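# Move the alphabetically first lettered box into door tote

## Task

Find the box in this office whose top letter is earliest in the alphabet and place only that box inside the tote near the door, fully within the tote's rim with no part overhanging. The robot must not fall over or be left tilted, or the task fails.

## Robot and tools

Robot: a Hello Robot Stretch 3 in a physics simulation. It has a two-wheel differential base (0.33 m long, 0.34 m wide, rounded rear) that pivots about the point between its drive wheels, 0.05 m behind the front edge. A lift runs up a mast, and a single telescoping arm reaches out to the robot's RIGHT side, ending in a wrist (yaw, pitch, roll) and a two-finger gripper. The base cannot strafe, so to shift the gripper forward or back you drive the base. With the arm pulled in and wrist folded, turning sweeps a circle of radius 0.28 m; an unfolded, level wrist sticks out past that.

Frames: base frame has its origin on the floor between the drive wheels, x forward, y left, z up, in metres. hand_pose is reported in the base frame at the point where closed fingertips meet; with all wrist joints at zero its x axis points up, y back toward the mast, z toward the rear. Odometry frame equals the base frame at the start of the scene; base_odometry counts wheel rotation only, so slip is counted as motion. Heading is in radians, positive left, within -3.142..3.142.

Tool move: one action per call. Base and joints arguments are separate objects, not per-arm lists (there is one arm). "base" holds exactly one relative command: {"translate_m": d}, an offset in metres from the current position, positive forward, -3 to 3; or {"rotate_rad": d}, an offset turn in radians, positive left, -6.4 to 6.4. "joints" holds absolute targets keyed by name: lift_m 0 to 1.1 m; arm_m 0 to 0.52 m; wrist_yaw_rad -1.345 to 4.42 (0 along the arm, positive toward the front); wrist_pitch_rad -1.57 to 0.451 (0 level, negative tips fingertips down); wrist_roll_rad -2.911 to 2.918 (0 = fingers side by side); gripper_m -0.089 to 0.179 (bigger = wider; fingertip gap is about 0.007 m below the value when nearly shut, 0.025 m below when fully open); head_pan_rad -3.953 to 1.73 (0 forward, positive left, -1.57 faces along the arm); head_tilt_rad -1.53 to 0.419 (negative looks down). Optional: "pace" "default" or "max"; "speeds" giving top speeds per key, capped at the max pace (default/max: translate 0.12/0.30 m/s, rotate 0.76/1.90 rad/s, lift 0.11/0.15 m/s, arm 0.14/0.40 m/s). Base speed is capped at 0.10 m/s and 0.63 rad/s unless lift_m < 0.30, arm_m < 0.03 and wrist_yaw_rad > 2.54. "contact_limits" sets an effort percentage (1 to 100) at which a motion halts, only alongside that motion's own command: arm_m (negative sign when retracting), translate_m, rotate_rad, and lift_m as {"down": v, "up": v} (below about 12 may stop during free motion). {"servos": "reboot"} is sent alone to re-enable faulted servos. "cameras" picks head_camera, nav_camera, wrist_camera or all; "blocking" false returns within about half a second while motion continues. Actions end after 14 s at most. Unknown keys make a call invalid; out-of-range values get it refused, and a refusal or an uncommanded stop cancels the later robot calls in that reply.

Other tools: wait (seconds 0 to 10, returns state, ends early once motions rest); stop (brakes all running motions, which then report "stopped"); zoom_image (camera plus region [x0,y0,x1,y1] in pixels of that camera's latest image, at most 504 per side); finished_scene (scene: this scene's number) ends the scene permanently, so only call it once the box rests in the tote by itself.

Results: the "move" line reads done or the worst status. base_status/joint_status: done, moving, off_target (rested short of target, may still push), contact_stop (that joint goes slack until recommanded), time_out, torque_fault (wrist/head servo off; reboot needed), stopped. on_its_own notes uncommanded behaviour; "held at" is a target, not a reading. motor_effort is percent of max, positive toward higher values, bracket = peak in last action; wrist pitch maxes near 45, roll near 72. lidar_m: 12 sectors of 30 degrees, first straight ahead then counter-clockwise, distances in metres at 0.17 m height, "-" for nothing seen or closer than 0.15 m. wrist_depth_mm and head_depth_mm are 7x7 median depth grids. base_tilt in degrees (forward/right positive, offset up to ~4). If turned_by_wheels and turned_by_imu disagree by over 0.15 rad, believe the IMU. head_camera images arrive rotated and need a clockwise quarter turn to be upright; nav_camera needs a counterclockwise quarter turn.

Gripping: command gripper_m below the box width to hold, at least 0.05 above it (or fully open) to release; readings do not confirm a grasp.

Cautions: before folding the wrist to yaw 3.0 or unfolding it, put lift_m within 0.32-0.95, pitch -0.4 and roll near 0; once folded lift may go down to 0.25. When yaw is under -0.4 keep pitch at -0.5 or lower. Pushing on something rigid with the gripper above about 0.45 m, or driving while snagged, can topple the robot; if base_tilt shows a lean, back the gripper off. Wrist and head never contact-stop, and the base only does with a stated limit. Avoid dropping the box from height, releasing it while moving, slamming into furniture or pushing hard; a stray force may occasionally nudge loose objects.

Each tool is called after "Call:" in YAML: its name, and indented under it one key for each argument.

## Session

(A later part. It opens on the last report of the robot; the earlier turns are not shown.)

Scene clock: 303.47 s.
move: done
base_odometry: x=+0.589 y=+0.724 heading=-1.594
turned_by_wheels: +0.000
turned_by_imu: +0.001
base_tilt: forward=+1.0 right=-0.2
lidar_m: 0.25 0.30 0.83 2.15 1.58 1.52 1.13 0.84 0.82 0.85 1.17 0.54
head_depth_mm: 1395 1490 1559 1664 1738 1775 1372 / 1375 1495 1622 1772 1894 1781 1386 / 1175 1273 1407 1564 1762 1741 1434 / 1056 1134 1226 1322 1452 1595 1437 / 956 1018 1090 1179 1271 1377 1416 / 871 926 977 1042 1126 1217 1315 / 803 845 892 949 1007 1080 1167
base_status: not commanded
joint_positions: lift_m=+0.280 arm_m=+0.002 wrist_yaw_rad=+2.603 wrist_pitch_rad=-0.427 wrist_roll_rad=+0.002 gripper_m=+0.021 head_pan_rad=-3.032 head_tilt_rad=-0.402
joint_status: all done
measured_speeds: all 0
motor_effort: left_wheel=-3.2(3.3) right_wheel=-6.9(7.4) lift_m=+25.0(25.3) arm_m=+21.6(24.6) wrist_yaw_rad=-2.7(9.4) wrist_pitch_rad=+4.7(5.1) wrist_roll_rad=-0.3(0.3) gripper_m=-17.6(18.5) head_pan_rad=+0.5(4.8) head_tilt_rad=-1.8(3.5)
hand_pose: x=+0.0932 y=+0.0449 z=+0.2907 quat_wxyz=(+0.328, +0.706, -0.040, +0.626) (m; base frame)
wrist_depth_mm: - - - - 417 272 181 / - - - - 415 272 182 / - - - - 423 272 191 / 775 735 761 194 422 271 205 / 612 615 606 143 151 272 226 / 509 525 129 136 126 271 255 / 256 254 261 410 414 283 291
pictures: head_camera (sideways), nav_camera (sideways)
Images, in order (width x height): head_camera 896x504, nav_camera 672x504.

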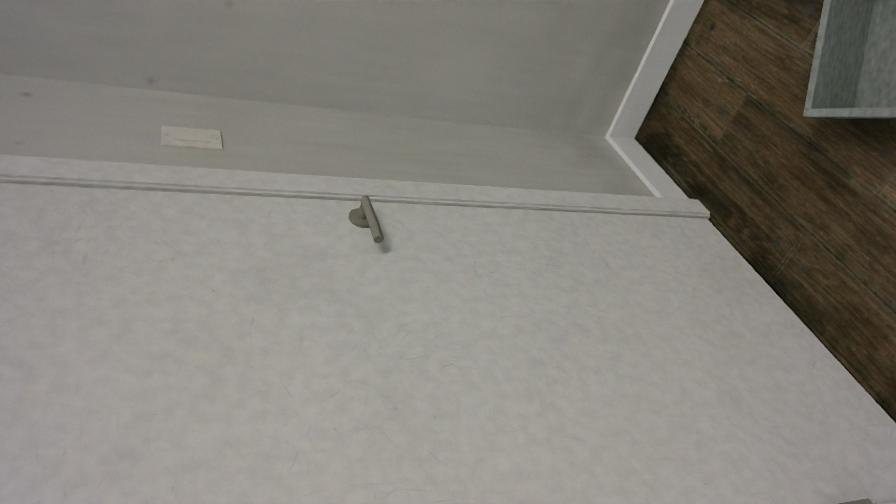

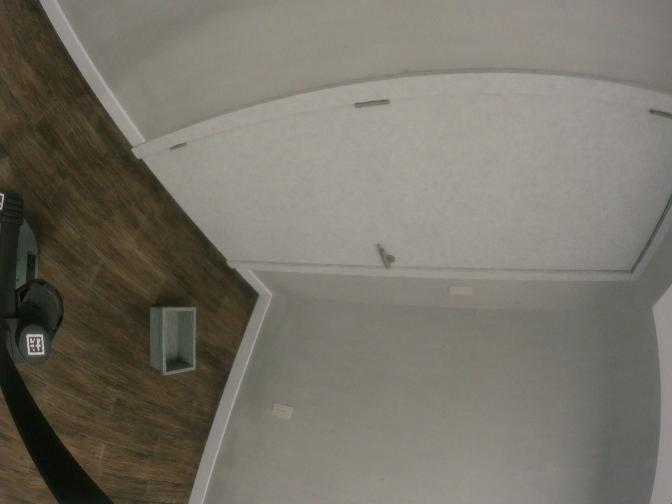

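Call:
move:
  joints: {"head_pan_rad":-3.6,"head_tilt_rad":-0.55}
  pace: "max"
  cameras: ["head_camera"]

Call:
move:
  joints: {"head_pan_rad":1.1,"head_tilt_rad":-0.25}
  pace: "max"
  cameras: ["head_camera","nav_camera"]

Scene clock: 308.13 s.
move: done
base_odometry: x=+0.589 y=+0.724 heading=-1.594
turned_by_wheels: +0.000
turned_by_imu: +0.001
base_tilt: forward=+1.1 right=+0.0
lidar_m: 0.25 0.30 0.83 2.15 1.58 1.52 1.13 0.85 0.82 0.85 1.17 0.54
head_depth_mm: 1259 1376 1509 1682 1828 1554 1299 / 1289 1396 1533 1725 1828 1545 1302 / 1297 1417 1562 1730 1853 1544 1301 / 1306 1433 1601 1753 1884 1499 1311 / 1324 1447 1596 1789 1857 1489 1298 / 1340 1474 1623 1822 1855 1491 1302 / 1360 1508 1649 1846 1865 1536 1297
base_status: not commanded
joint_positions: lift_m=+0.280 arm_m=+0.002 wrist_yaw_rad=+2.603 wrist_pitch_rad=-0.427 wrist_roll_rad=+0.002 gripper_m=+0.021 head_pan_rad=-3.609 head_tilt_rad=-0.549
joint_status: all done
measured_speeds: all 0
motor_effort: left_wheel=-2.9(3.2) right_wheel=-7.0(7.6) lift_m=+27.2(27.3) arm_m=+9.0(11.7) wrist_yaw_rad=-2.0(2.5) wrist_pitch_rad=+4.6(4.9) wrist_roll_rad=+0.2(0.3) gripper_m=-17.9(18.2) head_pan_rad=-2.1(4.6) head_tilt_rad=-2.6(4.2)
hand_pose: x=+0.0932 y=+0.0449 z=+0.2907 quat_wxyz=(+0.328, +0.706, -0.040, +0.626) (m; base frame)
wrist_depth_mm: - - - - 417 273 181 / - - - - 416 272 181 / - - - - 417 271 190 / 764 756 747 193 424 271 204 / 599 612 611 144 152 272 227 / 512 516 130 136 126 270 254 / 256 257 263 415 409 282 289
pictures: head_camera (sideways)
Images, in order (width x height): head_camera 896x504.

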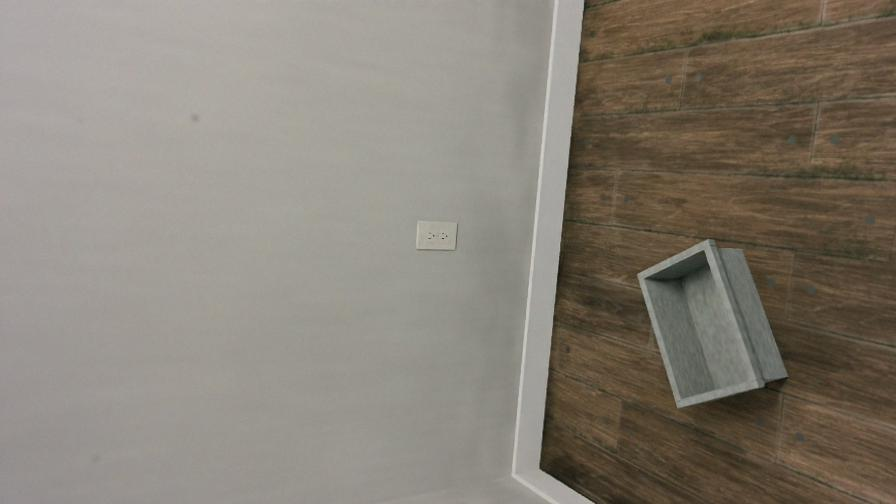

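Scene clock: 311.63 s.
move: done
base_odometry: x=+0.589 y=+0.724 heading=-1.594
turned_by_wheels: +0.000
turned_by_imu: +0.001
base_tilt: forward=+1.0 right=+0.1
lidar_m: 0.25 0.30 0.83 2.15 1.58 1.52 1.14 0.84 0.82 0.85 1.17 0.54
head_depth_mm: 1348 1247 1163 1100 1041 985 947 / 2575 2646 2763 2444 2187 1905 1580 / 2649 2687 2751 2948 2875 2126 1667 / 2657 2762 2824 3049 3026 2126 1657 / 2620 2806 2892 3012 2893 2108 1654 / 2707 2810 2940 3077 2898 2117 1647 / 2709 2845 2959 3126 2814 2092 1649
base_status: not commanded
joint_positions: lift_m=+0.280 arm_m=+0.002 wrist_yaw_rad=+2.603 wrist_pitch_rad=-0.427 wrist_roll_rad=+0.002 gripper_m=+0.021 head_pan_rad=+1.116 head_tilt_rad=-0.250
joint_status: all done
measured_speeds: translate_m=+0.000 rotate_rad=+0.000 lift_m=+0.000 arm_m=+0.000 wrist_yaw_rad=+0.000 wrist_pitch_rad=+0.000 wrist_roll_rad=+0.000 head_pan_rad=-0.024 head_tilt_rad=+0.000
motor_effort: left_wheel=-3.0(3.3) right_wheel=-6.7(7.6) lift_m=+29.4(29.4) arm_m=-3.1(9.0) wrist_yaw_rad=-2.1(2.9) wrist_pitch_rad=+4.7(5.2) wrist_roll_rad=-0.3(0.3) gripper_m=-17.4(18.4) head_pan_rad=-4.1(5.7) head_tilt_rad=+3.9(6.6)
hand_pose: x=+0.0932 y=+0.0449 z=+0.2907 quat_wxyz=(+0.328, +0.706, -0.040, +0.626) (m; base frame)
wrist_depth_mm: - - - - 421 268 180 / - - - - 419 271 181 / - - - - 422 270 190 / 764 743 753 193 422 271 204 / 606 598 613 143 152 271 226 / 512 524 129 136 126 272 253 / 258 257 262 411 415 284 291
pictures: head_camera (sideways), nav_camera (sideways)
Images, in order (width x height): head_camera 896x504, nav_camera 672x504.

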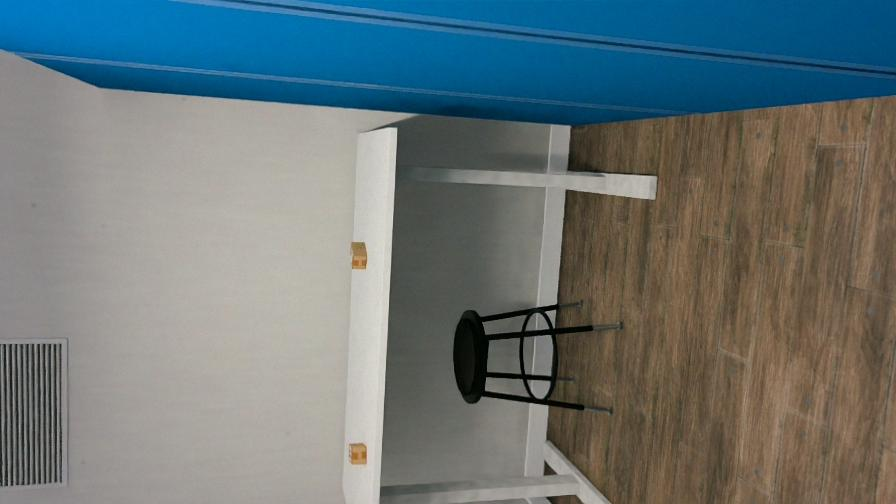

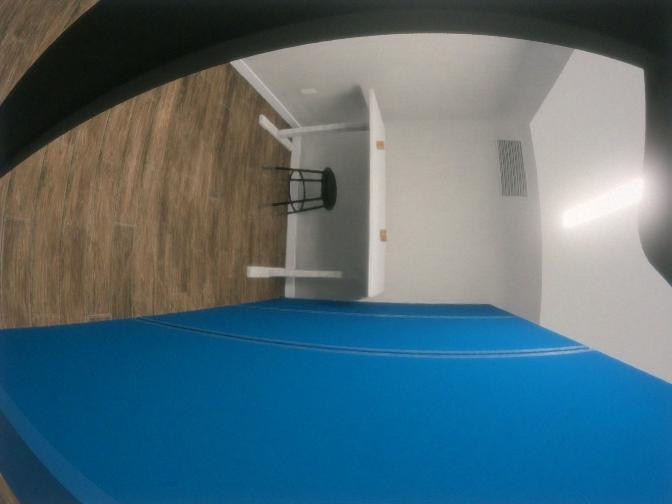

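Call:
zoom_image:
  camera: "head_camera"
  region: [343, 238, 375, 274]

Call:
zoom_image:
  camera: "head_camera"
  region: [343, 438, 375, 470]

Scaled by 14.000 from the camera's 896x504 image, which has a finer 1280x720 frame.

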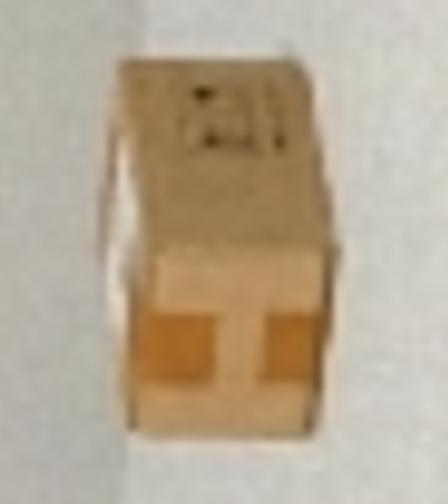

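Scaled by 15.750 from the camera's 896x504 image, which has a finer 1280x720 frame.

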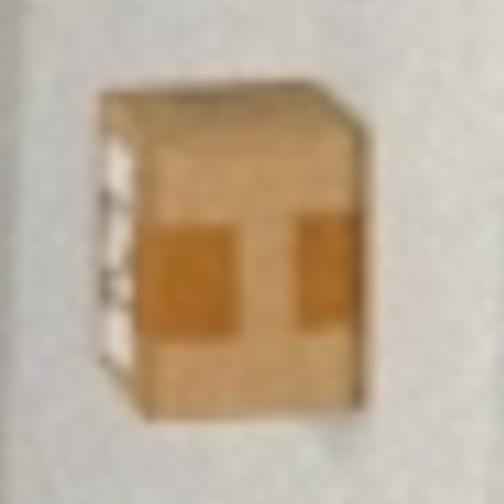

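Call:
move:
  base: {"rotate_rad":1.38}

Call:
move:
  base: {"translate_m":0.95}
  joints: {"head_pan_rad":-0.35,"head_tilt_rad":-0.3}
  pace: "max"
  contact_limits: {"translate_m":30}
  cameras: ["head_camera","nav_camera"]

Scene clock: 321.57 s.
move: done
base_odometry: x=+0.589 y=+0.724 heading=-0.215
turned_by_wheels: +1.379
turned_by_imu: +1.376
base_tilt: forward=+0.9 right=+0.1
lidar_m: 2.71 1.70 1.52 1.49 0.90 0.82 0.82 0.98 1.86 0.26 0.25 0.48
head_depth_mm: 1347 1412 1501 1580 1665 1753 1683 / 1332 1398 1493 1569 1657 1755 1648 / 1336 1386 1482 1552 1631 1705 1653 / 1345 1390 1462 1534 1598 1707 1648 / 1327 1375 1453 1524 1611 1691 1650 / 1316 1374 1442 1501 1593 1678 1638 / 1311 1359 1426 1498 1568 1669 1643
base_status: done
joint_positions: lift_m=+0.280 arm_m=+0.002 wrist_yaw_rad=+2.603 wrist_pitch_rad=-0.427 wrist_roll_rad=+0.002 gripper_m=+0.021 head_pan_rad=+1.100 head_tilt_rad=-0.250
joint_status: not commanded
measured_speeds: all 0
motor_effort: left_wheel=-11.8(15.5) right_wheel=+10.4(15.4) lift_m=+29.5(31.1) arm_m=-23.2(23.6) wrist_yaw_rad=-2.3(2.6) wrist_pitch_rad=+4.6(5.2) wrist_roll_rad=+0.2(0.3) gripper_m=-17.9(18.5) head_pan_rad=-3.5(4.4) head_tilt_rad=+4.2(4.9)
hand_pose: x=+0.0932 y=+0.0449 z=+0.2907 quat_wxyz=(+0.328, +0.706, -0.040, +0.626) (m; base frame)
wrist_depth_mm: - - - - - - - / - - - - - - - / - 825 - - - - - / 758 756 751 194 755 759 750 / 624 601 619 143 157 604 605 / 508 518 129 137 126 507 511 / 257 255 264 415 416 425 437
pictures: none

Scene clock: 326.10 s.
move: done
base_odometry: x=+1.518 y=+0.522 heading=-0.215
turned_by_wheels: +0.000
turned_by_imu: -0.001
base_tilt: forward=+0.8 right=-0.1
lidar_m: 1.48 1.37 1.22 1.23 1.47 1.68 1.72 0.57 0.51 0.51 0.61 1.15
head_depth_mm: 1755 1835 1833 1598 1754 1719 1556 / 1762 1844 1921 1583 2161 1932 1577 / 1779 1879 1960 2106 2234 1963 1570 / 1787 1875 1955 2105 2219 1966 1571 / 1781 1896 1961 2099 2204 1981 1561 / 1786 1887 1957 2124 1716 1969 1565 / 1797 1889 1968 2125 2237 1972 1549
base_status: done
joint_positions: lift_m=+0.280 arm_m=+0.002 wrist_yaw_rad=+2.603 wrist_pitch_rad=-0.427 wrist_roll_rad=+0.002 gripper_m=+0.021 head_pan_rad=-0.351 head_tilt_rad=-0.300
joint_status: all done
measured_speeds: all 0
motor_effort: left_wheel=+0.6(14.9) right_wheel=+5.4(15.0) lift_m=+27.9(29.7) arm_m=-22.1(23.5) wrist_yaw_rad=-1.7(2.7) wrist_pitch_rad=+4.9(5.1) wrist_roll_rad=+0.0(0.3) gripper_m=-16.7(18.8) head_pan_rad=+2.6(5.6) head_tilt_rad=-1.0(3.1)
contact_limits: translate_m 30 (maximum 100)
hand_pose: x=+0.0933 y=+0.0449 z=+0.2907 quat_wxyz=(+0.329, +0.706, -0.040, +0.626) (m; base frame)
wrist_depth_mm: - - - - - - - / - - - - - - - / - - - - - - - / 755 760 756 194 746 748 755 / 600 615 604 144 157 615 612 / 510 524 130 136 127 513 505 / 257 255 262 415 413 428 436
pictures: head_camera (sideways), nav_camera (sideways)
Images, in order (width x height): head_camera 896x504, nav_camera 672x504.

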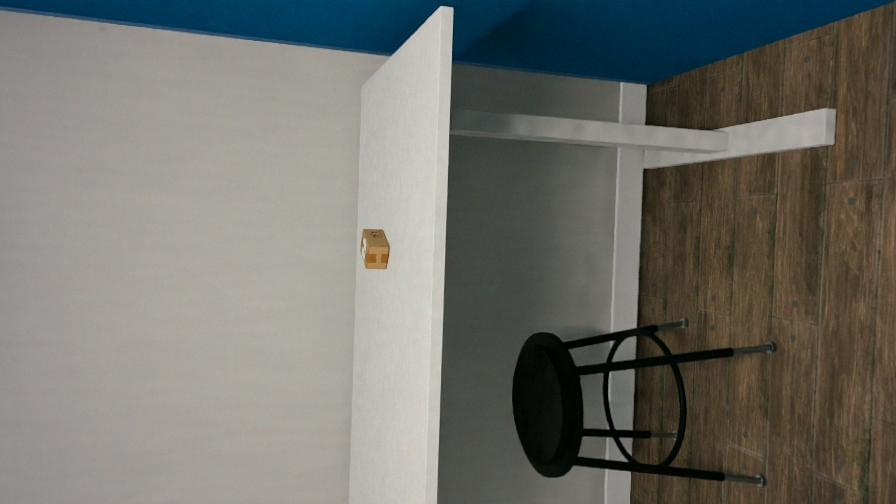

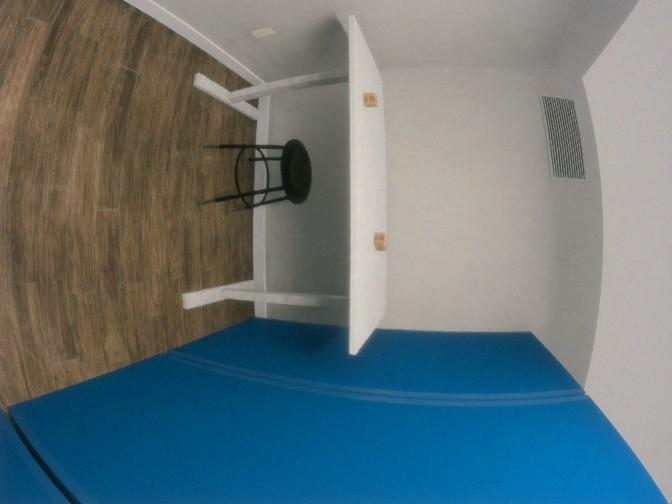

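Call:
zoom_image:
  camera: "head_camera"
  region: [355, 224, 395, 274]

Scaled by 10.080 from the camera's 896x504 image, which has a finer 1280x720 frame.

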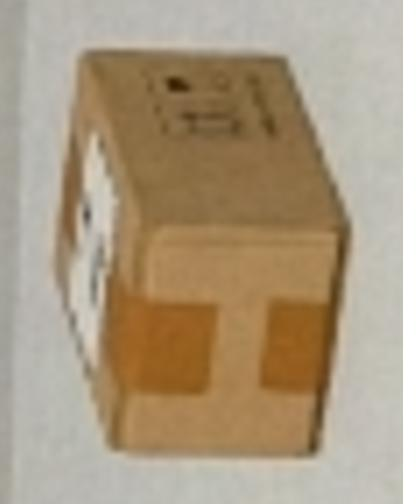

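Call:
move:
  base: {"translate_m":0.5}
  joints: {"head_pan_rad":-0.4,"head_tilt_rad":-0.35}
  pace: "max"
  contact_limits: {"translate_m":30}
  cameras: ["head_camera"]

Scene clock: 333.07 s.
move: done
base_odometry: x=+2.006 y=+0.416 heading=-0.215
turned_by_wheels: +0.000
turned_by_imu: +0.000
base_tilt: forward=+0.8 right=-0.1
lidar_m: 0.99 1.19 1.06 1.07 1.28 2.15 1.22 0.75 0.67 0.67 0.80 1.19
head_depth_mm: 1364 1433 1528 1024 1271 1708 1468 / 1347 1432 1510 1019 1761 1836 1463 / 1359 1435 1522 1013 1741 1831 1503 / 1334 1434 1508 1003 1745 1835 1494 / 1343 1433 1506 1003 1710 1745 1452 / 1345 1430 1500 994 1332 1689 1448 / 1349 1428 1499 988 1333 1421 1414
base_status: done
joint_positions: lift_m=+0.280 arm_m=+0.002 wrist_yaw_rad=+2.603 wrist_pitch_rad=-0.427 wrist_roll_rad=+0.002 gripper_m=+0.021 head_pan_rad=-0.399 head_tilt_rad=-0.351
joint_status: all done
measured_speeds: all 0
motor_effort: left_wheel=+2.3(15.3) right_wheel=+5.2(14.4) lift_m=+24.9(26.3) arm_m=-20.5(21.8) wrist_yaw_rad=-1.5(2.2) wrist_pitch_rad=+4.6(5.0) wrist_roll_rad=-0.1(0.3) gripper_m=-17.3(18.4) head_pan_rad=-3.1(4.5) head_tilt_rad=-0.7(4.4)
contact_limits: translate_m 30 (maximum 100)
hand_pose: x=+0.0934 y=+0.0449 z=+0.2907 quat_wxyz=(+0.329, +0.706, -0.040, +0.626) (m; base frame)
wrist_depth_mm: - - - - - - - / - - - - - - - / 945 - - - - - - / 758 749 773 194 745 748 771 / 604 606 610 144 156 600 612 / 508 525 129 136 126 507 509 / 257 254 262 411 413 427 436
pictures: head_camera (sideways)
Images, in order (width x height): head_camera 896x504.

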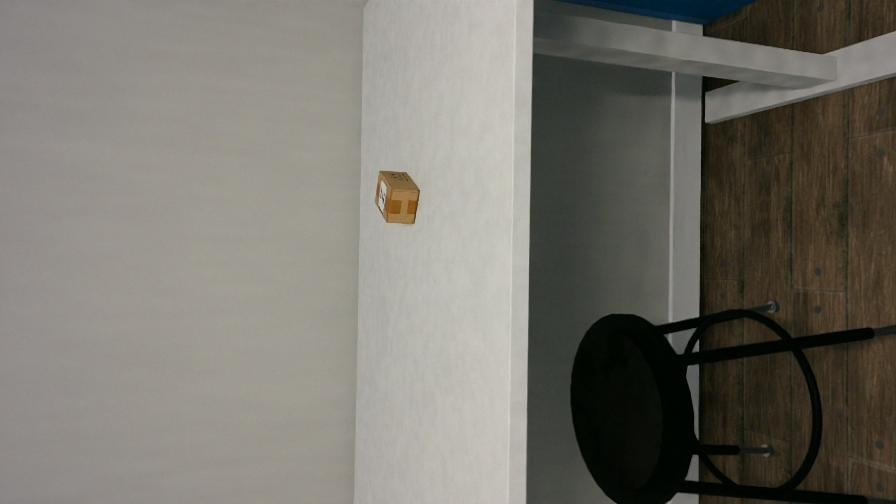

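Call:
zoom_image:
  camera: "head_camera"
  region: [370, 164, 425, 229]

Call:
move:
  joints: {"head_pan_rad":-3.5,"head_tilt_rad":-0.4}
  pace: "max"
  cameras: ["head_camera","nav_camera"]

Scaled by 7.754 from the camera's 896x504 image, which has a finer 1280x720 frame.

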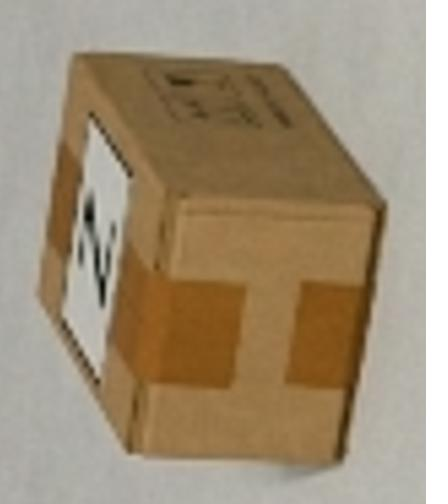

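Scene clock: 337.70 s.
move: done
base_odometry: x=+2.006 y=+0.416 heading=-0.215
turned_by_wheels: +0.000
turned_by_imu: +0.001
base_tilt: forward=+0.7 right=-0.2
lidar_m: 0.99 1.19 1.06 1.07 1.28 2.15 1.22 0.75 0.67 0.67 0.80 1.19
head_depth_mm: 1860 1977 2143 2308 2331 1769 1459 / 1875 1986 2149 2329 2316 1772 1445 / 1886 1996 2121 2324 2317 1779 1442 / 1857 2000 2169 2319 2278 1774 1428 / 1884 2023 2166 2352 2279 1767 1439 / 1886 2012 2181 2321 2281 1765 1439 / 1915 2024 2192 2378 2273 1753 1443
base_status: not commanded
joint_positions: lift_m=+0.280 arm_m=+0.002 wrist_yaw_rad=+2.603 wrist_pitch_rad=-0.427 wrist_roll_rad=+0.002 gripper_m=+0.021 head_pan_rad=-3.516 head_tilt_rad=-0.400
joint_status: all done
measured_speeds: translate_m=+0.000 rotate_rad=+0.000 lift_m=+0.000 arm_m=+0.000 wrist_yaw_rad=+0.000 wrist_pitch_rad=+0.000 wrist_roll_rad=+0.000 head_pan_rad=+0.024 head_tilt_rad=+0.000
motor_effort: left_wheel=+2.2(2.5) right_wheel=+5.1(5.9) lift_m=+22.8(24.3) arm_m=-19.5(20.4) wrist_yaw_rad=-1.6(2.3) wrist_pitch_rad=+4.6(5.0) wrist_roll_rad=+0.1(0.3) gripper_m=-17.4(18.2) head_pan_rad=+2.9(5.0) head_tilt_rad=-1.2(4.9)
contact_limits: translate_m 30 (maximum 100)
hand_pose: x=+0.0934 y=+0.0449 z=+0.2907 quat_wxyz=(+0.329, +0.706, -0.040, +0.626) (m; base frame)
wrist_depth_mm: - - - - - - - / - - - - - - - / 928 - - - - - - / 750 759 754 194 743 762 748 / 610 614 603 144 156 605 602 / 509 525 130 137 126 507 505 / 258 256 264 409 413 422 439
pictures: head_camera (sideways), nav_camera (sideways)
Images, in order (width x height): head_camera 896x504, nav_camera 672x504.

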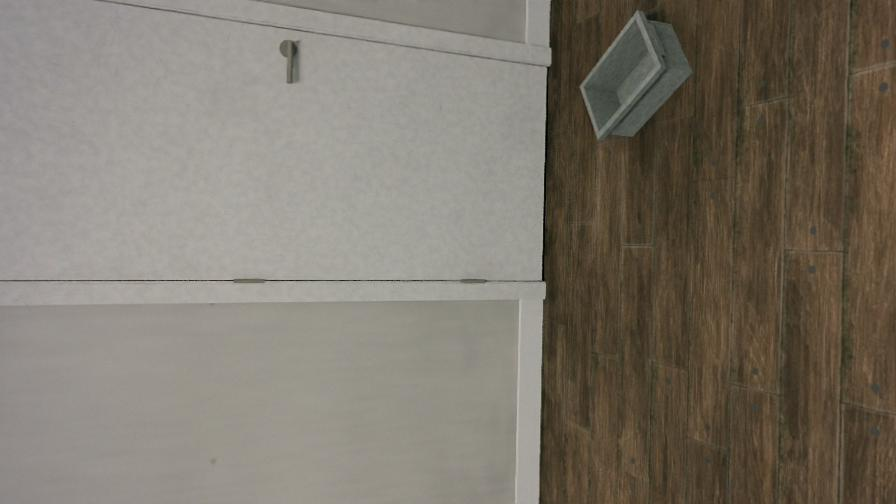

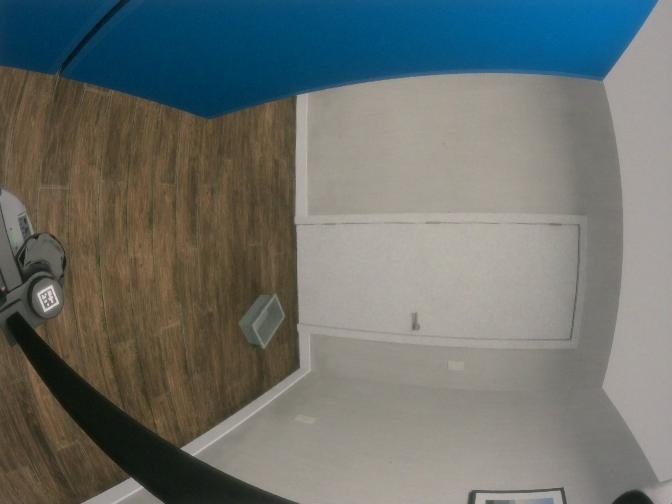

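Call:
move:
  base: {"rotate_rad":2.887}
  joints: {"head_pan_rad":-0.3,"head_tilt_rad":-0.5}

Call:
move:
  base: {"translate_m":1.1}
  pace: "max"
  contact_limits: {"translate_m":30}
  cameras: ["head_camera"]

Scene clock: 355.23 s.
move: done
base_odometry: x=+2.006 y=+0.416 heading=+2.672
turned_by_wheels: +2.886
turned_by_imu: +2.878
base_tilt: forward=+1.1 right=+0.0
lidar_m: 2.16 0.91 0.68 0.67 0.70 0.99 0.99 1.08 1.09 1.06 1.12 1.58
head_depth_mm: 1955 2079 2155 2180 1999 1606 1343 / 1990 2123 2352 2531 2004 1601 1344 / 1937 2086 2299 2450 1929 1584 1340 / 1884 2046 2240 2425 1986 1581 1334 / 1841 2031 2199 2378 1994 1592 1332 / 1835 1984 2126 2345 1977 1591 1335 / 1800 1932 2120 2297 1981 1580 1326
base_status: done
joint_positions: lift_m=+0.280 arm_m=+0.002 wrist_yaw_rad=+2.603 wrist_pitch_rad=-0.427 wrist_roll_rad=+0.002 gripper_m=+0.021 head_pan_rad=-0.298 head_tilt_rad=-0.502
joint_status: all done
measured_speeds: all 0
motor_effort: left_wheel=-11.3(14.2) right_wheel=+9.7(15.5) lift_m=+22.1(22.5) arm_m=-23.3(23.9) wrist_yaw_rad=-1.7(2.3) wrist_pitch_rad=+4.7(5.0) wrist_roll_rad=-0.1(0.3) gripper_m=-17.6(19.3) head_pan_rad=-3.1(5.6) head_tilt_rad=+0.7(5.4)
hand_pose: x=+0.0934 y=+0.0449 z=+0.2907 quat_wxyz=(+0.329, +0.706, -0.040, +0.626) (m; base frame)
wrist_depth_mm: - - 659 696 - - - / - - 713 752 - - - / - - 778 851 - - - / - 683 711 194 763 733 758 / 613 612 607 144 156 613 612 / 509 521 129 137 126 511 509 / 256 255 263 417 411 426 434
pictures: none

Scene clock: 360.27 s.
move: done
base_odometry: x=+1.025 y=+0.914 heading=+2.672
turned_by_wheels: +0.000
turned_by_imu: -0.001
base_tilt: forward=+1.0 right=-0.1
lidar_m: 1.06 1.15 1.61 0.62 0.66 0.92 2.08 1.52 1.14 1.11 1.16 1.10
head_depth_mm: 964 1043 1154 1290 1432 1569 1342 / 946 1033 1130 1254 1406 1543 1351 / 932 1012 1104 1224 1372 1515 1333 / 908 997 1085 1205 1343 1490 1341 / 895 979 1063 1172 1298 1462 1332 / 881 950 1043 1134 1256 1424 1337 / 863 933 1019 1121 1258 1410 1341
base_status: done
joint_positions: lift_m=+0.280 arm_m=+0.002 wrist_yaw_rad=+2.603 wrist_pitch_rad=-0.427 wrist_roll_rad=+0.002 gripper_m=+0.021 head_pan_rad=-0.300 head_tilt_rad=-0.500
joint_status: not commanded
measured_speeds: all 0
motor_effort: left_wheel=+4.0(14.7) right_wheel=+2.5(15.3) lift_m=+23.3(23.5) arm_m=-22.3(23.5) wrist_yaw_rad=-1.3(2.2) wrist_pitch_rad=+4.3(5.1) wrist_roll_rad=-0.2(0.3) gripper_m=-16.8(18.6) head_pan_rad=-3.0(4.7) head_tilt_rad=+2.6(3.6)
contact_limits: translate_m 30 (maximum 100)
hand_pose: x=+0.0934 y=+0.0449 z=+0.2907 quat_wxyz=(+0.329, +0.706, -0.040, +0.626) (m; base frame)
wrist_depth_mm: - 573 - - - - - / - - - - - - - / - - 938 - - - - / - - 722 194 759 776 760 / 587 596 599 143 157 600 606 / 510 529 130 137 126 505 508 / 255 254 262 415 414 421 434
pictures: head_camera (sideways)
Images, in order (width x height): head_camera 896x504.

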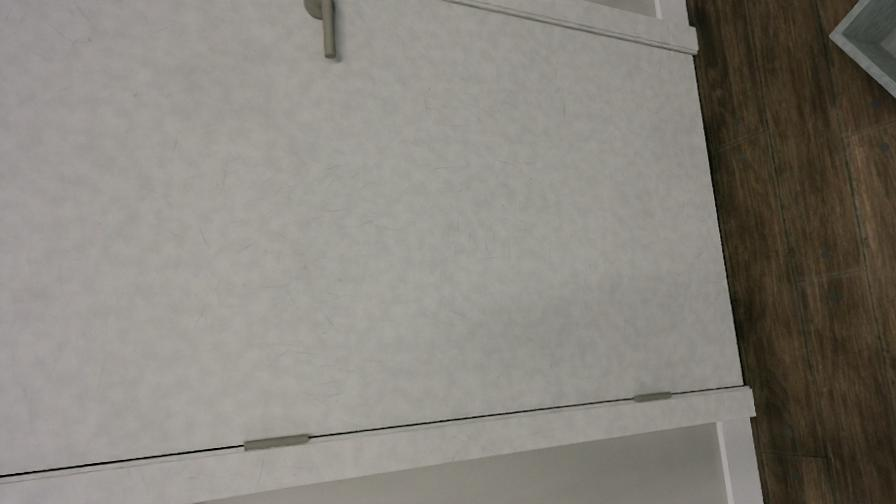

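Call:
move:
  base: {"translate_m":0.208}
  joints: {"lift_m":0.5,"head_pan_rad":-1.57,"head_tilt_rad":-0.7}

Call:
move:
  base: {"rotate_rad":0.255}
  joints: {"wrist_yaw_rad":0,"wrist_roll_rad":0}
  cameras: ["all"]

Scene clock: 366.20 s.
move: done
base_odometry: x=+0.840 y=+1.008 heading=+2.672
turned_by_wheels: +0.000
turned_by_imu: +0.001
base_tilt: forward=+1.0 right=+0.0
lidar_m: 0.86 0.93 1.31 0.62 0.65 0.91 2.29 1.52 1.14 1.11 1.17 0.89
head_depth_mm: 935 1044 1186 1352 1560 1381 1210 / 945 1049 1198 1376 1544 1381 1210 / 951 1069 1209 1393 1587 1366 1201 / 967 1071 1225 1410 1591 1382 1207 / 975 1084 1239 1446 1597 1380 1177 / 979 1097 1247 1462 1618 1387 1161 / 987 1110 1273 1485 1622 1384 1174
base_status: done
joint_positions: lift_m=+0.500 arm_m=+0.002 wrist_yaw_rad=+2.603 wrist_pitch_rad=-0.427 wrist_roll_rad=+0.002 gripper_m=+0.021 head_pan_rad=-1.575 head_tilt_rad=-0.700
joint_status: all done
measured_speeds: all 0
motor_effort: left_wheel=+7.9(10.3) right_wheel=+3.7(14.0) lift_m=+30.7(33.5) arm_m=-21.1(21.8) wrist_yaw_rad=-1.4(2.3) wrist_pitch_rad=+4.3(5.1) wrist_roll_rad=-0.3(0.3) gripper_m=-17.4(18.8) head_pan_rad=+3.4(5.4) head_tilt_rad=-4.0(7.8)
hand_pose: x=+0.0934 y=+0.0449 z=+0.5107 quat_wxyz=(+0.329, +0.706, -0.040, +0.626) (m; base frame)
wrist_depth_mm: 488 - - - - - - / 509 - - - - - - / 544 - - - - - - / 594 - - 193 - - - / - 857 932 144 157 885 - / - 721 130 137 126 763 730 / 221 621 630 153 625 643 650
pictures: none

Scene clock: 368.50 s.
move: done
base_odometry: x=+0.840 y=+1.008 heading=+2.926
turned_by_wheels: +0.254
turned_by_imu: +0.254
base_tilt: forward=+0.9 right=-0.2
lidar_m: 0.86 1.04 1.87 0.62 0.73 1.30 2.15 1.27 1.12 1.12 0.99 0.87
head_depth_mm: 932 1021 1144 1310 1501 1391 1209 / 957 1063 1200 1362 1549 1375 1202 / 995 1102 1246 1440 1590 1385 747 / 1020 1150 1304 1509 1621 1322 1136 / 1062 1190 1362 1586 1614 1321 1175 / 1108 1247 1425 1681 1629 1345 1177 / 1153 1287 1427 1570 1577 1382 1206
base_status: done
joint_positions: lift_m=+0.500 arm_m=+0.002 wrist_yaw_rad=+0.003 wrist_pitch_rad=-0.427 wrist_roll_rad=+0.002 gripper_m=+0.021 head_pan_rad=-1.571 head_tilt_rad=-0.700
joint_status: all done
measured_speeds: all 0
motor_effort: left_wheel=-10.5(15.0) right_wheel=+10.0(15.2) lift_m=+29.9(31.0) arm_m=-21.2(21.5) wrist_yaw_rad=-2.5(4.9) wrist_pitch_rad=+4.8(5.1) wrist_roll_rad=+0.0(3.0) gripper_m=-17.5(18.6) head_pan_rad=+3.3(4.4) head_tilt_rad=-4.1(4.9)
hand_pose: x=-0.0208 y=-0.3700 z=+0.5107 quat_wxyz=(+0.691, +0.151, -0.691, -0.149) (m; base frame)
wrist_depth_mm: - - - - - - - / 687 - - - 833 - - / 741 - - - - - - / 800 - - 193 - - - / 790 899 925 143 155 892 881 / 743 781 129 136 126 771 751 / 648 522 - 148 625 642 683
pictures: head_camera (sideways), nav_camera (sideways), wrist_camera
Images, in order (width x height): head_camera 896x504, nav_camera 672x504, wrist_camera 644x364.

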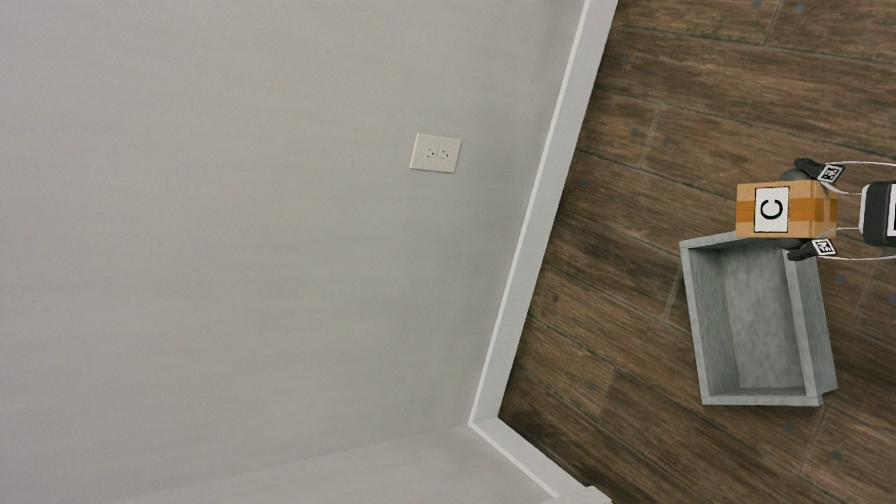

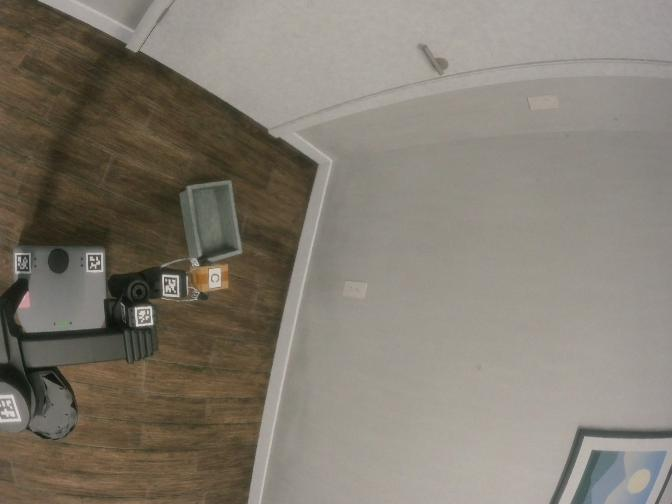

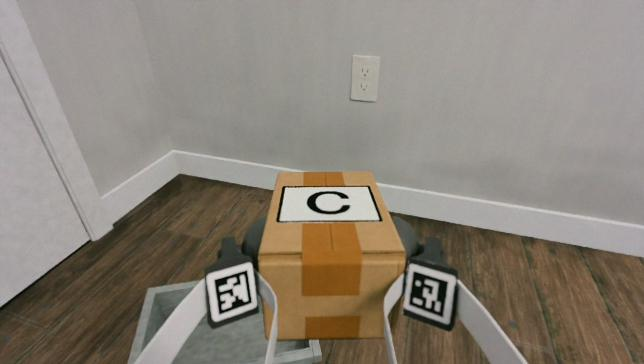

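Call:
move:
  base: {"translate_m":0.177}
  joints: {"arm_m":0.33,"wrist_pitch_rad":-0.83}

Call:
move:
  joints: {"lift_m":0.24}
  cameras: ["head_camera","wrist_camera"]

Scene clock: 379.43 s.
move: done
base_odometry: x=+0.667 y=+1.046 heading=+2.926
turned_by_wheels: +0.000
turned_by_imu: +0.001
base_tilt: forward=+1.0 right=-0.1
lidar_m: 0.69 0.84 1.52 0.62 0.67 1.19 2.24 1.33 1.17 1.17 0.79 0.69
head_depth_mm: 976 1080 1208 1376 1546 1373 1210 / 1013 1112 1246 1427 1572 641 540 / 1034 1157 1303 1504 1623 780 1186 / 1075 1195 1373 1583 1629 1289 1170 / 1121 1256 1421 1659 1626 1377 1184 / 1145 1253 1396 1527 1562 1373 1205 / 1024 1092 1164 1225 1336 1345 1205
base_status: done
joint_positions: lift_m=+0.500 arm_m=+0.330 wrist_yaw_rad=+0.003 wrist_pitch_rad=-0.845 wrist_roll_rad=+0.002 gripper_m=+0.021 head_pan_rad=-1.570 head_tilt_rad=-0.700
joint_status: all done
measured_speeds: all 0
motor_effort: left_wheel=-2.2(8.0) right_wheel=+14.2(15.4) lift_m=+27.4(29.2) arm_m=+24.2(26.6) wrist_yaw_rad=-2.3(2.4) wrist_pitch_rad=+2.7(6.4) wrist_roll_rad=-0.1(0.3) gripper_m=-17.4(18.8) head_pan_rad=+3.1(3.9) head_tilt_rad=-3.6(4.9)
hand_pose: x=-0.0211 y=-0.6271 z=+0.4311 quat_wxyz=(+0.645, +0.291, -0.645, -0.290) (m; base frame)
wrist_depth_mm: 526 - - - - - - / 535 - 835 - - - - / 549 772 781 768 768 743 - / 591 695 694 193 690 679 685 / 604 632 626 144 156 622 614 / 577 582 130 136 126 576 575 / 537 509 425 146 123 515 525
pictures: none

Scene clock: 382.63 s.
move: done
base_odometry: x=+0.667 y=+1.046 heading=+2.926
turned_by_wheels: +0.000
turned_by_imu: +0.000
base_tilt: forward=+0.9 right=-0.3
lidar_m: 0.69 0.85 1.52 0.62 0.67 1.20 2.25 1.33 1.17 0.59 0.80 0.69
head_depth_mm: 970 1078 1206 1373 1557 1379 1207 / 1009 1109 1253 1441 1574 1382 1187 / 1041 1158 1301 1511 1618 1274 1140 / 1075 1204 1358 1580 1609 1323 1163 / 1116 1240 1424 1657 1626 1371 1182 / 1145 1257 1402 1531 1571 1384 1193 / 1030 1095 1157 1223 1336 1349 1201
base_status: not commanded
joint_positions: lift_m=+0.240 arm_m=+0.330 wrist_yaw_rad=+0.003 wrist_pitch_rad=-0.845 wrist_roll_rad=+0.002 gripper_m=+0.021 head_pan_rad=-1.570 head_tilt_rad=-0.700
joint_status: all done
measured_speeds: all 0
motor_effort: left_wheel=-2.5(2.5) right_wheel=+14.1(14.3) lift_m=+21.2(26.0) arm_m=+18.1(24.5) wrist_yaw_rad=-1.9(2.5) wrist_pitch_rad=+2.6(3.0) wrist_roll_rad=+0.0(0.3) gripper_m=-17.9(18.8) head_pan_rad=+2.9(3.7) head_tilt_rad=-3.3(4.2)
hand_pose: x=-0.0211 y=-0.6270 z=+0.1710 quat_wxyz=(+0.645, +0.291, -0.645, -0.290) (m; base frame)
wrist_depth_mm: - 568 568 566 548 546 - / 499 498 499 489 492 491 498 / 440 440 436 437 441 437 433 / 398 394 404 194 276 383 389 / 357 239 244 143 151 348 353 / 327 213 129 136 126 - 322 / 295 190 - 146 - - 297
pictures: head_camera (sideways), wrist_camera
Images, in order (width x height): head_camera 896x504, wrist_camera 644x364.

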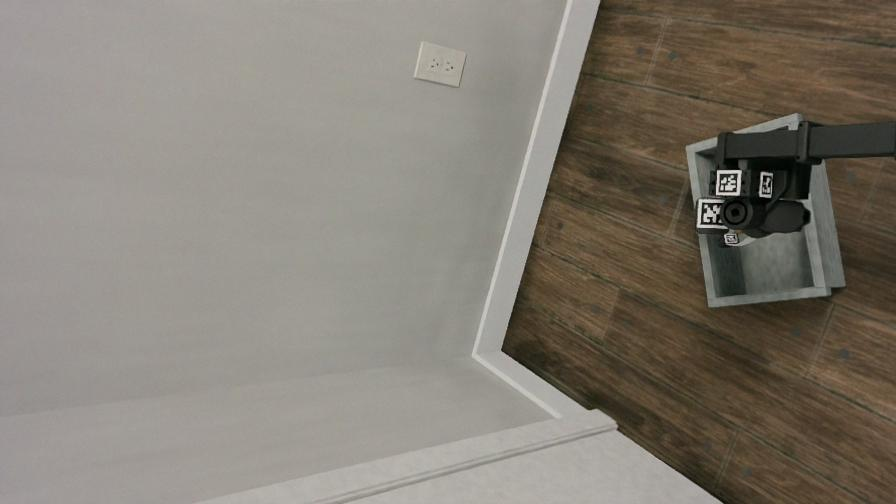

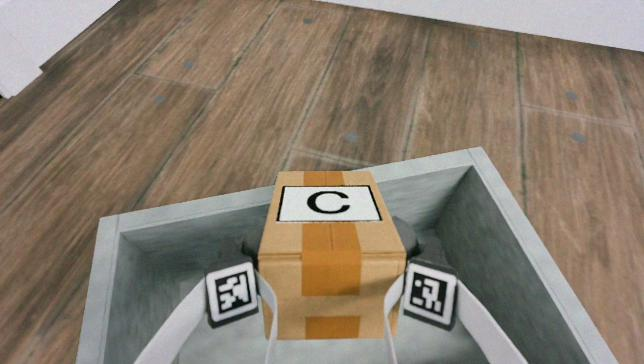

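Call:
move:
  joints: {"lift_m":0.13,"arm_m":0.352}
  contact_limits: {"lift_m":{"down":14}}

Call:
move:
  joints: {"lift_m":0.05}
  speeds: {"lift_m":0.04}
  contact_limits: {"lift_m":{"down":13}}
  cameras: ["head_camera","wrist_camera"]

Scene clock: 389.73 s.
move: done
base_odometry: x=+0.667 y=+1.046 heading=+2.926
turned_by_wheels: +0.000
turned_by_imu: +0.001
base_tilt: forward=+0.8 right=+0.0
lidar_m: 0.69 0.85 1.52 0.62 0.67 1.19 2.24 1.33 1.17 1.17 0.79 0.69
head_depth_mm: 971 1076 1204 1365 1536 1392 1210 / 1000 1119 1253 1437 1596 1386 1197 / 1035 1152 1309 1502 1617 1298 955 / 1070 1200 1364 1582 1620 1326 1177 / 1118 1253 1424 1672 1616 1369 1189 / 1144 1255 1395 1527 1564 1382 1194 / 1028 1091 1157 1220 1328 1346 1199
base_status: not commanded
joint_positions: lift_m=+0.130 arm_m=+0.352 wrist_yaw_rad=+0.003 wrist_pitch_rad=-0.848 wrist_roll_rad=+0.002 gripper_m=+0.021 head_pan_rad=-1.570 head_tilt_rad=-0.700
joint_status: all done
measured_speeds: all 0
motor_effort: left_wheel=-2.3(2.5) right_wheel=+12.4(14.4) lift_m=+21.4(22.7) arm_m=+19.4(27.4) wrist_yaw_rad=-1.6(2.2) wrist_pitch_rad=+3.2(4.1) wrist_roll_rad=+0.0(0.3) gripper_m=-17.5(18.3) head_pan_rad=+2.6(3.8) head_tilt_rad=-2.7(4.0)
contact_limits: lift_m down 14 (down: maximum 72; up: maximum 65)
hand_pose: x=-0.0212 y=-0.6484 z=+0.0606 quat_wxyz=(+0.644, +0.292, -0.644, -0.291) (m; base frame)
wrist_depth_mm: 388 384 382 378 391 389 380 / 343 342 157 163 170 181 338 / 151 164 172 189 205 212 - / 178 194 208 194 242 - - / - 225 152 144 149 - - / - - 130 137 126 - - / - - 192 153 191 190 -
pictures: none

Scene clock: 391.00 s.
move: contact_stop
base_odometry: x=+0.667 y=+1.046 heading=+2.926
turned_by_wheels: +0.000
turned_by_imu: +0.000
base_tilt: forward=+0.9 right=-0.3
lidar_m: 0.69 0.84 1.52 0.62 0.67 1.20 2.24 1.33 1.17 1.17 0.80 0.69
head_depth_mm: 970 1074 1203 1371 1555 1381 1211 / 1008 1111 1252 1429 1590 1390 1206 / 1035 1156 1306 1495 1621 1326 965 / 1077 1199 1364 1599 1618 1324 1159 / 1119 1266 1427 1683 1623 1387 1198 / 1139 1254 1394 1522 1568 1377 1207 / 1029 1097 1154 1216 1328 1353 1195
base_status: not commanded
joint_positions: lift_m=+0.099 arm_m=+0.352 wrist_yaw_rad=-0.001 wrist_pitch_rad=-0.818 wrist_roll_rad=-0.010 gripper_m=+0.021 head_pan_rad=-1.570 head_tilt_rad=-0.700
joint_status: lift_m contact_stop (moved -0.031 of -0.080)
measured_speeds: translate_m=+0.000 rotate_rad=+0.000 lift_m=+0.003 arm_m=+0.000 wrist_yaw_rad=-0.010 wrist_pitch_rad=+0.000 wrist_roll_rad=+0.000 head_pan_rad=+0.000 head_tilt_rad=+0.000
on_its_own: lift_m is slack since a contact_stop (your +0.050 is given up)
motor_effort: left_wheel=-1.4(2.4) right_wheel=+7.4(13.0) lift_m=+21.4(21.6) arm_m=+13.6(19.5) wrist_yaw_rad=+1.6(2.0) wrist_pitch_rad=-2.6(4.1) wrist_roll_rad=+4.0(4.4) gripper_m=-16.1(18.3) head_pan_rad=+2.4(3.2) head_tilt_rad=-2.4(3.7)
contact_limits: lift_m down 13 (down: maximum 72; up: maximum 65)
hand_pose: x=-0.0218 y=-0.6546 z=+0.0346 quat_wxyz=(+0.652, +0.282, -0.645, -0.281) (m; base frame)
wrist_depth_mm: 365 135 140 143 150 159 163 / 137 144 152 162 171 184 - / 157 168 178 184 204 214 - / 182 197 205 162 174 - - / - - - 139 142 - - / - 189 129 135 129 190 - / - 173 172 172 172 169 175
pictures: head_camera (sideways), wrist_camera
Images, in order (width x height): head_camera 896x504, wrist_camera 644x364.

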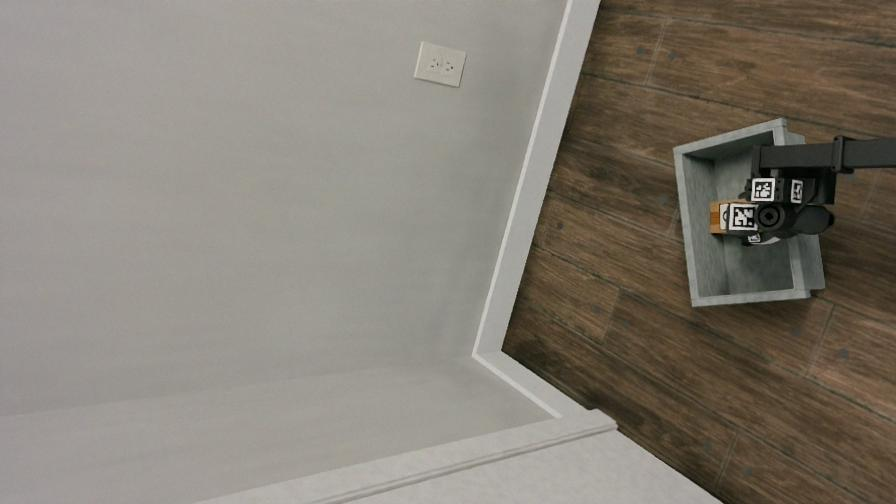

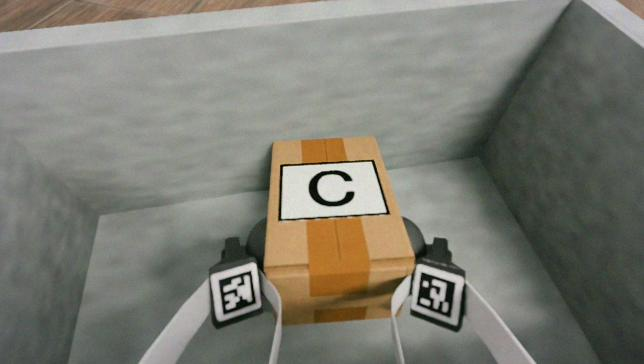

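Call:
move:
  joints: {"gripper_m":0.13}

Call:
move:
  joints: {"lift_m":0.45}
  cameras: ["head_camera","wrist_camera"]

Scene clock: 395.67 s.
move: done
base_odometry: x=+0.667 y=+1.046 heading=+2.926
turned_by_wheels: +0.000
turned_by_imu: +0.001
base_tilt: forward=+0.9 right=-0.1
lidar_m: 0.69 0.85 1.52 0.62 0.67 1.20 2.24 1.33 1.17 1.17 0.79 0.69
head_depth_mm: 979 1070 1194 1369 1547 1399 1213 / 1009 1115 1256 1433 1587 1382 1205 / 1033 1158 1305 1508 1622 1317 967 / 1072 1205 1367 1580 1620 1324 1164 / 1113 1256 1436 1663 1617 1375 1208 / 1139 1254 1390 1531 1568 1378 1210 / 1028 1091 1149 1223 1329 1358 1207
base_status: not commanded
joint_positions: lift_m=+0.100 arm_m=+0.352 wrist_yaw_rad=-0.002 wrist_pitch_rad=-0.818 wrist_roll_rad=-0.008 gripper_m=+0.130 head_pan_rad=-1.570 head_tilt_rad=-0.700
joint_status: all done
measured_speeds: all 0
on_its_own: lift_m is slack since a contact_stop (your +0.050 is given up)
motor_effort: left_wheel=-1.5(1.6) right_wheel=+7.4(8.1) lift_m=+25.4(25.8) arm_m=-8.9(8.9) wrist_yaw_rad=+1.8(2.4) wrist_pitch_rad=-2.3(2.9) wrist_roll_rad=+3.3(4.0) gripper_m=+0.3(91.9) head_pan_rad=+1.6(3.3) head_tilt_rad=-1.6(3.5)
contact_limits: lift_m down 13 (down: maximum 72; up: maximum 65)
hand_pose: x=-0.0218 y=-0.6546 z=+0.0355 quat_wxyz=(+0.651, +0.282, -0.646, -0.281) (m; base frame)
wrist_depth_mm: 369 137 142 144 150 160 162 / 138 144 152 163 172 183 - / 158 168 180 185 207 217 - / 182 197 205 173 230 - - / - 152 - 155 - 146 - / - 125 184 142 187 123 - / - 169 173 170 175 169 103
pictures: none

Scene clock: 399.67 s.
move: done
base_odometry: x=+0.667 y=+1.046 heading=+2.926
turned_by_wheels: +0.000
turned_by_imu: +0.001
base_tilt: forward=+1.0 right=-0.1
lidar_m: 0.69 0.85 1.52 0.62 0.67 1.19 2.24 1.33 1.17 1.16 0.80 0.69
head_depth_mm: 972 1077 1208 1369 1552 1391 1209 / 1000 1112 1258 1441 1584 697 602 / 1045 1153 1320 1506 1638 781 1184 / 1073 1203 1365 1585 1631 1293 1180 / 1113 1252 1437 1663 1628 1371 1205 / 1146 1265 1400 1531 1584 1387 1209 / 1032 1098 1161 1225 1331 1351 1198
base_status: not commanded
joint_positions: lift_m=+0.450 arm_m=+0.352 wrist_yaw_rad=-0.002 wrist_pitch_rad=-0.839 wrist_roll_rad=-0.005 gripper_m=+0.130 head_pan_rad=-1.570 head_tilt_rad=-0.700
joint_status: all done
measured_speeds: all 0
motor_effort: left_wheel=-1.4(1.7) right_wheel=+7.5(8.1) lift_m=+29.4(32.9) arm_m=-21.6(23.6) wrist_yaw_rad=+1.9(2.5) wrist_pitch_rad=+1.4(2.5) wrist_roll_rad=+2.2(3.1) gripper_m=+0.7(1.1) head_pan_rad=+2.1(3.0) head_tilt_rad=-1.5(3.2)
hand_pose: x=-0.0218 y=-0.6503 z=+0.3820 quat_wxyz=(+0.647, +0.288, -0.644, -0.288) (m; base frame)
wrist_depth_mm: 520 - - - - - - / 529 - 797 - - - - / 533 713 715 700 697 678 - / 567 646 646 649 641 640 644 / 577 587 581 574 570 585 589 / 527 124 538 502 437 124 534 / - 468 - 437 - 472 474
pictures: head_camera (sideways), wrist_camera
Images, in order (width x height): head_camera 896x504, wrist_camera 644x364.

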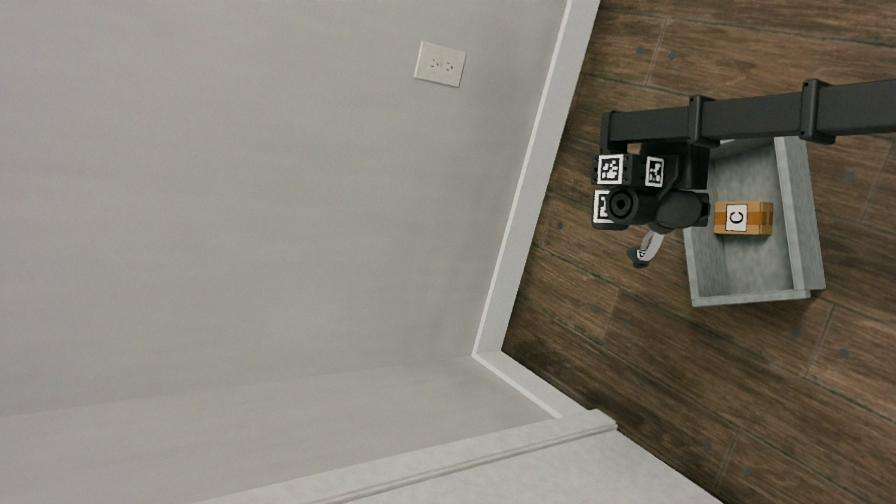

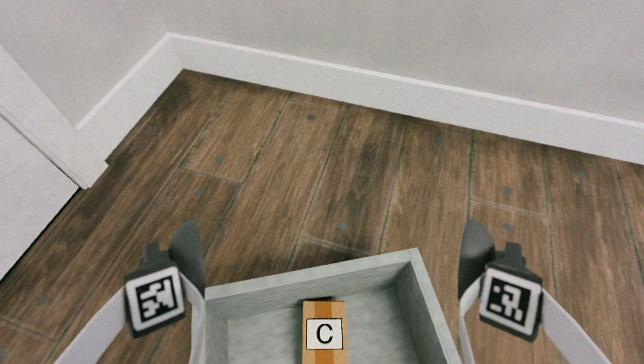

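Call:
finished_scene:
  scene: 2

The scene is finished: the task was done.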